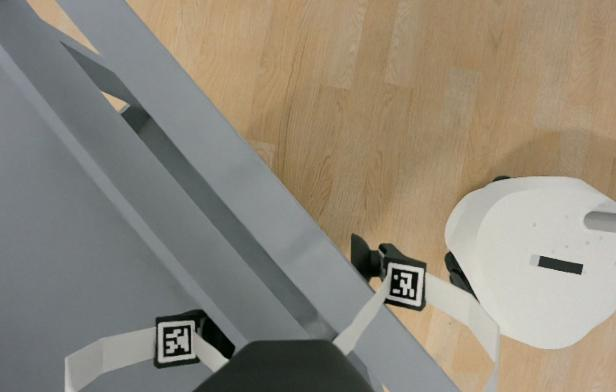

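>>> {"api": "move", "payload": {"r2": {"base":{"strafe_m":0.6},"pace":"slow"}, "blocking": false, "cameras": []}}

>>> {"api": "wait", "payload": {"seconds": 9, "cameras": []}}

>>> {"api": "move", "payload": {"r2": {"base":{"rotate_rad":-0.65},"pace":"slow"}, "blocking": false, "cameras": []}}

>>> {"api": "wait", "payload": {"seconds": 3, "cameras": ["r2_head_left_camera","r2_wrist_camera","r1_head_camera"]}}

Scene clock: 300.33 s.
move: r2 moving
r1: as last shown
r1.lidar_m: 2.89 3.03 2.39 0.25 0.25 0.49 3.81 0.97 1.45 2.34 2.55 3.39
r1.motor_effort: lift_m=+20(20) arm_m=+5(5) wheel_0=+1(2) wheel_1=+7(7) wheel_2=-2(2)
r1.servo_current: wrist_yaw_rad=39(59) wrist_pitch_rad=39(46) wrist_roll_rad=46(65) gripper_m=39(46)
r1.contact_limits: translate_m 0.9
r1.wrist_depth_mm: - 133 133 - - - 404 / - 116 133 - - - 415 / - 125 135 - - - 427 / - 134 186 - - - 436 / 137 1060 - - - - 439 / - 1025 198 1205 193 1255 436 / - 820 759 809 798 820 436
r2.base_odometry: x=+0.099 y=-0.928 heading=+1.951
r2.turned_by_wheels: +0.000
r2.turned_by_imu: +0.001
r2.base_tilt: forward=-0.7 right=+0.1
r2.lidar_m: 0.42 0.61 3.36 3.76 1.85 1.44 1.44 1.60 1.41 1.40 1.54 0.62
r2.base_status: strafe_m moving
r2.joint_positions: lift_m=+0.925 arm_m=+0.395 wrist_yaw_rad=+0.009 wrist_pitch_rad=+1.565 wrist_roll_rad=+1.560 gripper_m=+0.002
r2.joint_status: not commanded
r2.measured_speeds: translate_m=+0.000 strafe_m=+0.057 rotate_rad=+0.001 lift_m=+0.000 arm_m=+0.000 wrist_yaw_rad=+0.000 wrist_pitch_rad=+0.000 wrist_roll_rad=+0.000
r2.motor_effort: lift_m=+21(21) arm_m=+4(4) wheel_0=-12(12) wheel_1=+12(12) wheel_2=+0(5)
r2.servo_current: wrist_yaw_rad=59(72) wrist_pitch_rad=46(46) wrist_roll_rad=59(72) gripper_m=150(163)
r2.hand_pose: x=+0.5683 y=-0.0874 z=+0.8146 quat_wxyz=(+0.506, +0.496, +0.503, -0.494) (m; r2's base frame)
r2.wrist_depth_mm: 236 172 1042 1060 1025 1042 1042 / 200 172 1060 1060 1042 1042 1042 / 244 207 172 1042 1060 1025 1042 / 246 205 173 1060 1042 976 831 / 246 245 213 173 209 831 831 / 246 246 197 173 173 161 831 / 247 171 180 112 173 1060 1078
pictures: none
No camera images: "cameras" was empty.

Scene clock: 306.97 s.
earlier move: r2 done
r1.base_odometry: x=-2.400 y=-0.097 heading=-2.243
r1.turned_by_wheels: +0.000
r1.turned_by_imu: +0.000
r1.base_tilt: forward=-1.6 right=+1.2
r1.lidar_m: 2.77 3.04 2.40 0.25 0.25 0.49 3.85 0.95 1.42 2.32 2.58 2.86
r1.base_status: not commanded
r1.joint_positions: lift_m=+0.124 arm_m=+0.000 wrist_yaw_rad=+3.196 wrist_pitch_rad=+0.002 wrist_roll_rad=+0.000 gripper_m=+0.056
r1.joint_status: not commanded
r1.measured_speeds: all 0
r1.motor_effort: lift_m=+19(20) arm_m=+4(5) wheel_0=+1(2) wheel_1=+7(8) wheel_2=-2(2)
r1.servo_current: wrist_yaw_rad=59(72) wrist_pitch_rad=39(59) wrist_roll_rad=65(65) gripper_m=39(52)
r1.contact_limits: translate_m 0.9
r1.hand_pose: x=-0.1219 y=+0.0715 z=+0.3019 quat_wxyz=(-0.027, -0.001, +0.000, +1.000) (m; r1's base frame)
r1.wrist_depth_mm: - 133 133 - - - 407 / - 116 133 - - - 415 / - 126 135 - - - 427 / - 134 186 - - - 433 / 137 1060 1983 - - - 439 / - 1025 198 1205 193 1255 436 / - 809 759 809 798 831 436
r2.base_odometry: x=-0.444 y=-1.145 heading=+1.950
r2.turned_by_wheels: -0.001
r2.turned_by_imu: -0.003
r2.base_tilt: forward=-0.6 right=+0.1
r2.lidar_m: 0.53 3.61 2.85 3.57 1.75 1.37 1.34 1.52 2.02 1.99 2.19 0.49
r2.base_status: done
r2.joint_positions: lift_m=+0.925 arm_m=+0.395 wrist_yaw_rad=-0.002 wrist_pitch_rad=+1.568 wrist_roll_rad=+1.574 gripper_m=+0.002
r2.joint_status: not commanded
r2.measured_speeds: all 0
r2.motor_effort: lift_m=+21(21) arm_m=+4(5) wheel_0=-10(15) wheel_1=+3(12) wheel_2=+0(5)
r2.servo_current: wrist_yaw_rad=46(72) wrist_pitch_rad=46(46) wrist_roll_rad=52(78) gripper_m=150(163)
r2.hand_pose: x=+0.5665 y=-0.0874 z=+0.8146 quat_wxyz=(+0.499, +0.502, +0.498, -0.501) (m; r2's base frame)
r2.wrist_depth_mm: 250 248 246 246 174 1042 1008 / 250 248 247 246 175 1042 1025 / 251 249 247 559 175 1060 1025 / 250 249 249 1078 175 891 831 / 251 250 247 1042 176 842 820 / 250 178 186 554 176 831 820 / 251 251 250 112 1060 1042 1042
wait: 6.63 of 9 s (r2 has come to rest)
pictures: none
No camera images: "cameras" was empty.

Scene clock: 307.47 s.
move: r2 moving
r1: as last shown
r1.base_tilt: forward=-1.6 right=+1.3
r1.lidar_m: 2.83 3.03 2.42 0.25 0.25 0.48 3.80 0.96 1.43 2.36 2.56 2.83
r1.motor_effort: lift_m=+20(20) arm_m=+4(5) wheel_0=+1(2) wheel_1=+7(7) wheel_2=-2(2)
r1.servo_current: wrist_yaw_rad=46(65) wrist_pitch_rad=52(52) wrist_roll_rad=52(65) gripper_m=46(46)
r1.contact_limits: translate_m 0.9
r1.wrist_depth_mm: - 133 133 - - - 404 / - 116 133 - - - 418 / - 126 135 - - - 427 / - 134 186 - - - 433 / 137 1060 - - - - 439 / - 1008 198 1205 193 1229 439 / - 820 759 798 809 831 433
r2.base_odometry: x=-0.445 y=-1.145 heading=+1.826
r2.turned_by_wheels: -0.124
r2.turned_by_imu: -0.119
r2.base_tilt: forward=-0.7 right=+0.0
r2.lidar_m: 0.52 3.48 2.85 3.77 1.95 1.41 1.35 1.41 2.04 1.97 2.09 0.53
r2.base_status: rotate_rad moving
r2.joint_positions: lift_m=+0.925 arm_m=+0.395 wrist_yaw_rad=-0.002 wrist_pitch_rad=+1.568 wrist_roll_rad=+1.573 gripper_m=+0.002
r2.joint_status: not commanded
r2.measured_speeds: translate_m=+0.001 strafe_m=+0.000 rotate_rad=-0.489 lift_m=+0.000 arm_m=+0.000 wrist_yaw_rad=+0.007 wrist_pitch_rad=+0.000 wrist_roll_rad=-0.025
r2.motor_effort: lift_m=+21(21) arm_m=+5(5) wheel_0=+15(15) wheel_1=+8(9) wheel_2=+14(14)
r2.servo_current: wrist_yaw_rad=46(59) wrist_pitch_rad=39(46) wrist_roll_rad=46(65) gripper_m=150(156)
r2.hand_pose: x=+0.5665 y=-0.0874 z=+0.8146 quat_wxyz=(+0.500, +0.502, +0.498, -0.500) (m; r2's base frame)
r2.wrist_depth_mm: 248 247 245 530 173 1025 1025 / 249 247 246 254 173 1025 1042 / 249 247 246 230 175 1042 1025 / 250 250 248 500 1042 878 820 / 250 249 247 831 1042 820 831 / 252 249 187 508 176 831 820 / 252 251 249 112 1060 1042 1042
pictures: none
No camera images: "cameras" was empty.

Scene clock: 309.40 s.
earlier move: r2 done
r1.base_odometry: x=-2.400 y=-0.097 heading=-2.243
r1.turned_by_wheels: +0.000
r1.turned_by_imu: +0.000
r1.base_tilt: forward=-1.6 right=+1.3
r1.lidar_m: 2.94 3.05 2.40 0.27 0.25 0.50 3.81 0.97 1.45 2.34 2.58 2.81
r1.base_status: not commanded
r1.joint_positions: lift_m=+0.124 arm_m=+0.000 wrist_yaw_rad=+3.196 wrist_pitch_rad=+0.002 wrist_roll_rad=+0.000 gripper_m=+0.056
r1.joint_status: not commanded
r1.measured_speeds: all 0
r1.motor_effort: lift_m=+20(20) arm_m=+4(5) wheel_0=+1(2) wheel_1=+7(7) wheel_2=-2(2)
r1.servo_current: wrist_yaw_rad=52(72) wrist_pitch_rad=39(52) wrist_roll_rad=46(65) gripper_m=46(46)
r1.contact_limits: translate_m 0.9
r1.hand_pose: x=-0.1219 y=+0.0715 z=+0.3019 quat_wxyz=(-0.027, -0.001, +0.000, +1.000) (m; r1's base frame)
r1.wrist_depth_mm: - 133 133 - - - 404 / - 116 133 - - - 418 / - 125 135 - - - 427 / - 134 186 - - - 433 / 137 1078 - - - - 439 / - 1025 198 1205 192 1255 439 / - 809 759 798 798 831 433
r2.base_odometry: x=-0.445 y=-1.145 heading=+1.300
r2.turned_by_wheels: -0.526
r2.turned_by_imu: -0.508
r2.base_tilt: forward=-0.7 right=+0.1
r2.lidar_m: 0.42 0.58 3.48 2.86 3.76 1.99 1.46 1.34 1.40 2.05 1.98 0.60
r2.base_status: done
r2.joint_positions: lift_m=+0.925 arm_m=+0.395 wrist_yaw_rad=+0.009 wrist_pitch_rad=+1.567 wrist_roll_rad=+1.560 gripper_m=+0.002
r2.joint_status: not commanded
r2.measured_speeds: all 0
r2.motor_effort: lift_m=+21(21) arm_m=+6(7) wheel_0=+3(21) wheel_1=+5(13) wheel_2=+2(23)
r2.servo_current: wrist_yaw_rad=65(78) wrist_pitch_rad=39(46) wrist_roll_rad=72(72) gripper_m=150(156)
r2.hand_pose: x=+0.5676 y=-0.0874 z=+0.8146 quat_wxyz=(+0.506, +0.496, +0.504, -0.494) (m; r2's base frame)
r2.wrist_depth_mm: 206 171 1060 1025 1060 1042 1025 / 207 229 172 1060 1060 1042 1042 / 243 204 172 1042 1025 1042 1060 / 243 205 173 1042 1060 946 820 / 245 244 211 173 207 831 831 / 244 244 197 173 174 162 820 / 246 173 182 112 173 1060 1042
wait: 1.93 of 3 s (r2 has come to rest)
pictures: r1_head_camera, r2_head_left_camera, r2_wrist_camera
Images, in order (width x height): r1_head_camera 420x560, r2_head_left_camera 420x672, r2_wrist_camera 616x392.

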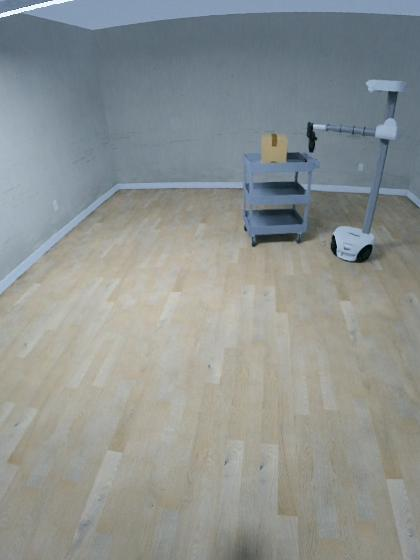

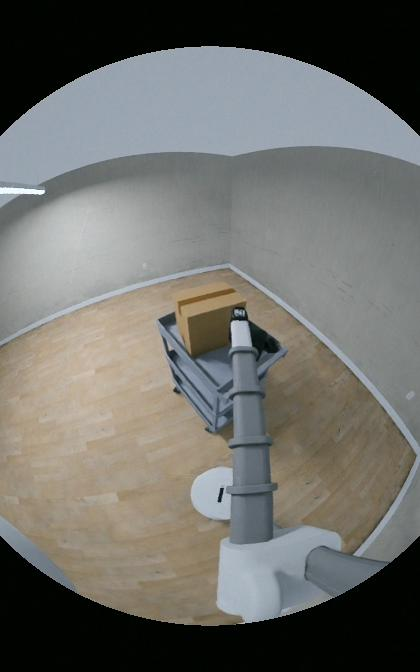

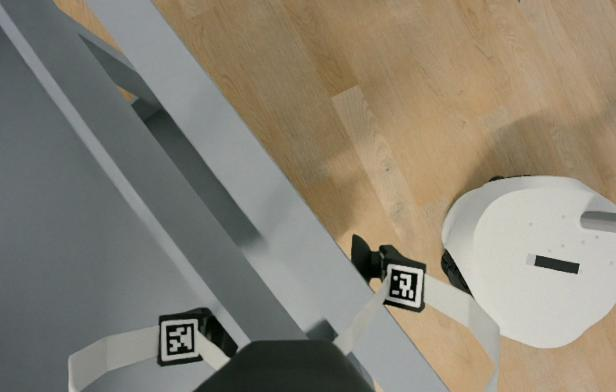

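>>> {"api": "move", "payload": {"r2": {"base":{"strafe_m":0.6},"pace":"slow"}, "blocking": false, "cameras": []}}

>>> {"api": "wait", "payload": {"seconds": 9, "cameras": []}}

>>> {"api": "move", "payload": {"r2": {"base":{"rotate_rad":-0.65},"pace":"slow"}, "blocking": false, "cameras": []}}

>>> {"api": "wait", "payload": {"seconds": 3, "cameras": ["r2_head_left_camera","r2_wrist_camera","r1_head_camera","r1_head_right_camera"]}}

Scene clock: 315.23 s.
move: r2 moving
r1: as last shown
r1.base_tilt: forward=-1.6 right=+1.2
r1.lidar_m: 2.97 3.03 2.41 0.25 0.25 0.48 3.81 0.96 1.45 2.33 2.57 2.85
r1.motor_effort: lift_m=+19(20) arm_m=+4(5) wheel_0=+1(2) wheel_1=+7(8) wheel_2=-2(2)
r1.servo_current: wrist_yaw_rad=52(59) wrist_pitch_rad=39(46) wrist_roll_rad=59(59) gripper_m=46(46)
r1.contact_limits: translate_m 0.9
r1.wrist_depth_mm: - 133 133 - - - 407 / - 116 133 - - - 418 / - 125 135 - - - 427 / - 134 186 - - - 436 / 137 1060 - - - - 439 / - 1025 198 1229 193 1255 439 / - 809 759 809 788 820 433
r2.base_odometry: x=-0.458 y=-1.141 heading=+1.301
r2.turned_by_wheels: +0.000
r2.turned_by_imu: +0.000
r2.base_tilt: forward=-0.7 right=+0.1
r2.lidar_m: 0.40 0.60 3.47 2.83 3.74 1.94 1.43 1.35 1.43 2.04 1.97 0.60
r2.base_status: strafe_m moving
r2.joint_positions: lift_m=+0.925 arm_m=+0.395 wrist_yaw_rad=+0.009 wrist_pitch_rad=+1.568 wrist_roll_rad=+1.560 gripper_m=+0.002
r2.joint_status: not commanded
r2.measured_speeds: translate_m=+0.000 strafe_m=+0.057 rotate_rad=-0.002 lift_m=+0.000 arm_m=+0.000 wrist_yaw_rad=+0.000 wrist_pitch_rad=+0.002 wrist_roll_rad=+0.000
r2.motor_effort: lift_m=+21(21) arm_m=+6(6) wheel_0=-8(10) wheel_1=+10(12) wheel_2=+0(3)
r2.servo_current: wrist_yaw_rad=59(72) wrist_pitch_rad=39(46) wrist_roll_rad=72(72) gripper_m=150(156)
r2.hand_pose: x=+0.5675 y=-0.0874 z=+0.8146 quat_wxyz=(+0.506, +0.496, +0.504, -0.494) (m; r2's base frame)
r2.wrist_depth_mm: 207 171 1042 1042 1042 1042 1060 / 240 222 171 1060 1025 1042 1042 / 240 202 172 1042 1025 1060 1060 / 241 242 210 172 1042 904 831 / 243 243 204 173 206 831 831 / 242 244 198 173 173 161 854 / 245 174 216 112 174 1078 1060
pictures: none
No camera images: "cameras" was empty.

Scene clock: 321.87 s.
earlier move: r2 done
r1.base_odometry: x=-2.400 y=-0.097 heading=-2.243
r1.turned_by_wheels: +0.000
r1.turned_by_imu: +0.000
r1.base_tilt: forward=-1.6 right=+1.3
r1.lidar_m: 2.58 3.04 2.41 0.25 0.25 0.53 3.81 0.93 1.43 2.34 2.55 2.26
r1.base_status: not commanded
r1.joint_positions: lift_m=+0.124 arm_m=+0.000 wrist_yaw_rad=+3.196 wrist_pitch_rad=+0.002 wrist_roll_rad=+0.000 gripper_m=+0.056
r1.joint_status: not commanded
r1.measured_speeds: all 0
r1.motor_effort: lift_m=+20(20) arm_m=+4(5) wheel_0=+1(2) wheel_1=+7(8) wheel_2=-2(2)
r1.servo_current: wrist_yaw_rad=72(72) wrist_pitch_rad=39(52) wrist_roll_rad=59(72) gripper_m=46(52)
r1.contact_limits: translate_m 0.9
r1.hand_pose: x=-0.1219 y=+0.0715 z=+0.3019 quat_wxyz=(-0.027, -0.001, +0.000, +1.000) (m; r1's base frame)
r1.wrist_depth_mm: - 133 133 - - - 407 / - 116 133 - - - 415 / - 126 135 - - - 430 / - 134 186 - - - 436 / 137 1078 1983 - - - 439 / - 1025 198 1229 193 1281 436 / - 809 759 798 798 820 433
r2.base_odometry: x=-1.022 y=-0.985 heading=+1.299
r2.turned_by_wheels: -0.001
r2.turned_by_imu: -0.006
r2.base_tilt: forward=-0.7 right=+0.1
r2.lidar_m: 0.57 3.01 3.16 2.23 2.26 2.36 1.74 1.66 1.75 2.47 2.49 0.49
r2.base_status: done
r2.joint_positions: lift_m=+0.925 arm_m=+0.395 wrist_yaw_rad=-0.005 wrist_pitch_rad=+1.566 wrist_roll_rad=+1.577 gripper_m=+0.002
r2.joint_status: not commanded
r2.measured_speeds: all 0
r2.motor_effort: lift_m=+21(21) arm_m=+5(6) wheel_0=-12(18) wheel_1=+0(12) wheel_2=-1(3)
r2.servo_current: wrist_yaw_rad=46(78) wrist_pitch_rad=46(52) wrist_roll_rad=52(78) gripper_m=150(163)
r2.hand_pose: x=+0.5667 y=-0.0874 z=+0.8145 quat_wxyz=(+0.498, +0.504, +0.496, -0.502) (m; r2's base frame)
r2.wrist_depth_mm: 248 248 246 244 1060 173 1008 / 250 247 246 245 1042 173 1025 / 250 248 248 245 1060 1042 1025 / 249 248 248 247 174 842 831 / 250 247 247 1042 175 831 820 / 251 176 182 1060 176 820 820 / 251 249 248 112 1042 1042 1060
wait: 6.63 of 9 s (r2 has come to rest)
pictures: none
No camera images: "cameras" was empty.

Scene clock: 322.37 s.
move: r2 moving
r1: as last shown
r1.lidar_m: 2.63 3.00 2.41 0.25 0.25 0.51 3.84 0.96 1.41 2.35 2.53 2.24
r1.motor_effort: lift_m=+20(20) arm_m=+4(5) wheel_0=+2(2) wheel_1=+7(7) wheel_2=-2(2)
r1.servo_current: wrist_yaw_rad=33(72) wrist_pitch_rad=39(46) wrist_roll_rad=39(72) gripper_m=39(46)
r1.contact_limits: translate_m 0.9
r1.wrist_depth_mm: - 133 133 - - - 407 / - 116 133 - - - 418 / - 126 135 - - - 427 / - 134 186 - - - 433 / 137 1060 - - - - 439 / - 1042 198 1205 193 1281 439 / - 820 759 798 798 831 433
r2.base_odometry: x=-1.022 y=-0.985 heading=+1.176
r2.turned_by_wheels: -0.124
r2.turned_by_imu: -0.119
r2.base_tilt: forward=-0.6 right=+0.1
r2.lidar_m: 0.55 3.02 3.06 2.53 2.25 2.74 1.80 1.64 1.65 2.20 2.51 0.51
r2.base_status: rotate_rad moving
r2.joint_positions: lift_m=+0.925 arm_m=+0.395 wrist_yaw_rad=-0.005 wrist_pitch_rad=+1.566 wrist_roll_rad=+1.577 gripper_m=+0.002
r2.joint_status: not commanded
r2.measured_speeds: translate_m=-0.001 strafe_m=+0.000 rotate_rad=-0.490 lift_m=+0.000 arm_m=+0.000 wrist_yaw_rad=+0.000 wrist_pitch_rad=+0.000 wrist_roll_rad=+0.000
r2.motor_effort: lift_m=+21(21) arm_m=+5(5) wheel_0=+12(17) wheel_1=+9(10) wheel_2=+11(12)
r2.servo_current: wrist_yaw_rad=46(52) wrist_pitch_rad=46(46) wrist_roll_rad=59(65) gripper_m=150(156)
r2.hand_pose: x=+0.5666 y=-0.0874 z=+0.8145 quat_wxyz=(+0.498, +0.504, +0.496, -0.502) (m; r2's base frame)
r2.wrist_depth_mm: 245 245 244 243 1025 1060 1025 / 247 246 245 244 173 1042 1042 / 247 247 246 1025 174 1060 1025 / 248 247 246 1060 174 842 820 / 250 248 246 1060 175 831 831 / 249 248 185 1060 175 842 831 / 250 248 249 112 1060 1042 1060
pictures: none
No camera images: "cameras" was empty.

Scene clock: 324.07 s.
earlier move: r2 done
r1.base_odometry: x=-2.400 y=-0.097 heading=-2.243
r1.turned_by_wheels: +0.000
r1.turned_by_imu: +0.000
r1.base_tilt: forward=-1.6 right=+1.3
r1.lidar_m: 2.84 3.04 2.41 0.25 0.25 0.50 3.82 0.93 1.41 2.34 2.55 2.26
r1.base_status: not commanded
r1.joint_positions: lift_m=+0.124 arm_m=+0.000 wrist_yaw_rad=+3.196 wrist_pitch_rad=+0.002 wrist_roll_rad=+0.000 gripper_m=+0.056
r1.joint_status: not commanded
r1.measured_speeds: all 0
r1.motor_effort: lift_m=+19(20) arm_m=+4(5) wheel_0=+1(2) wheel_1=+7(7) wheel_2=-2(2)
r1.servo_current: wrist_yaw_rad=46(72) wrist_pitch_rad=33(46) wrist_roll_rad=52(72) gripper_m=46(46)
r1.contact_limits: translate_m 0.9
r1.hand_pose: x=-0.1219 y=+0.0715 z=+0.3019 quat_wxyz=(-0.027, -0.001, +0.000, +1.000) (m; r1's base frame)
r1.wrist_depth_mm: - 133 133 - - - 407 / - 116 133 - - - 415 / - 126 135 - - - 427 / - 134 185 - - - 436 / 137 1060 1983 - - - 436 / - 1025 198 1205 193 1255 436 / - 809 759 809 788 831 433
r2.base_odometry: x=-1.022 y=-0.985 heading=+0.651
r2.turned_by_wheels: -0.525
r2.turned_by_imu: -0.509
r2.base_tilt: forward=-0.7 right=+0.0
r2.lidar_m: 0.42 0.68 3.01 3.07 2.55 2.26 2.69 1.80 1.66 1.63 2.20 0.62
r2.base_status: done
r2.joint_positions: lift_m=+0.925 arm_m=+0.395 wrist_yaw_rad=+0.010 wrist_pitch_rad=+1.567 wrist_roll_rad=+1.562 gripper_m=+0.002
r2.joint_status: not commanded
r2.measured_speeds: all 0
r2.motor_effort: lift_m=+21(21) arm_m=+5(6) wheel_0=+4(19) wheel_1=+6(11) wheel_2=+3(18)
r2.servo_current: wrist_yaw_rad=65(72) wrist_pitch_rad=46(46) wrist_roll_rad=59(72) gripper_m=156(156)
r2.hand_pose: x=+0.5679 y=-0.0874 z=+0.8145 quat_wxyz=(+0.506, +0.496, +0.504, -0.494) (m; r2's base frame)
r2.wrist_depth_mm: 242 221 171 1042 1042 1042 1060 / 243 200 172 1042 1042 1042 1042 / 243 224 172 1060 1042 1042 1042 / 244 244 211 172 1042 931 831 / 245 245 200 173 1060 842 831 / 246 244 189 173 175 161 809 / 247 173 181 112 173 1060 1042
wait: 1.70 of 3 s (r2 has come to rest)
pictures: r1_head_camera, r1_head_right_camera, r2_head_left_camera, r2_wrist_camera
Images, in order (width x height): r1_head_camera 420x560, r1_head_right_camera 420x672, r2_head_left_camera 420x672, r2_wrist_camera 616x392.

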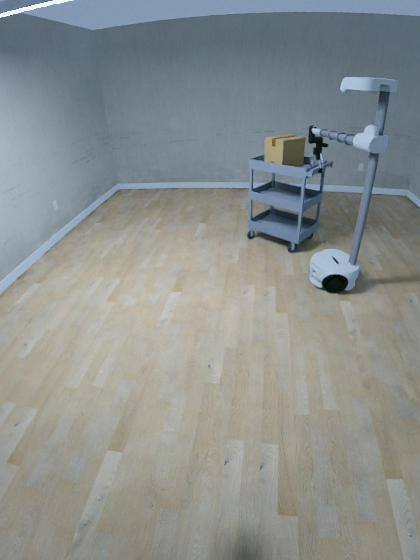

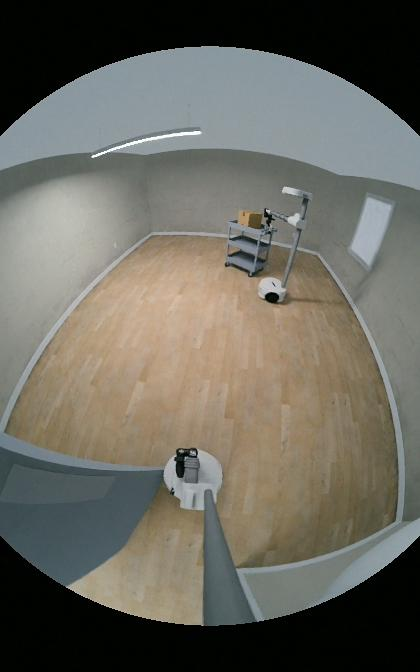

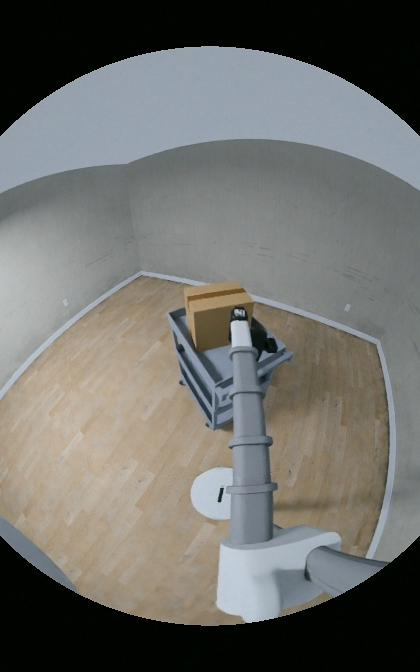

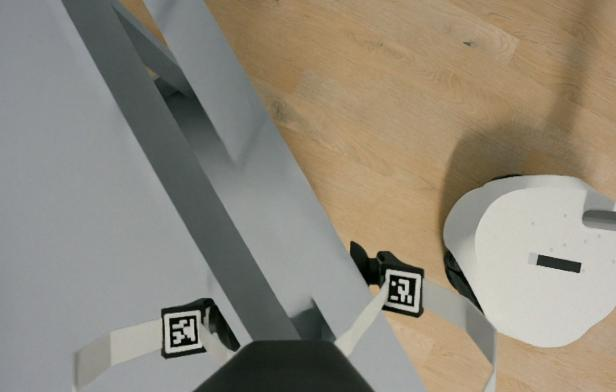

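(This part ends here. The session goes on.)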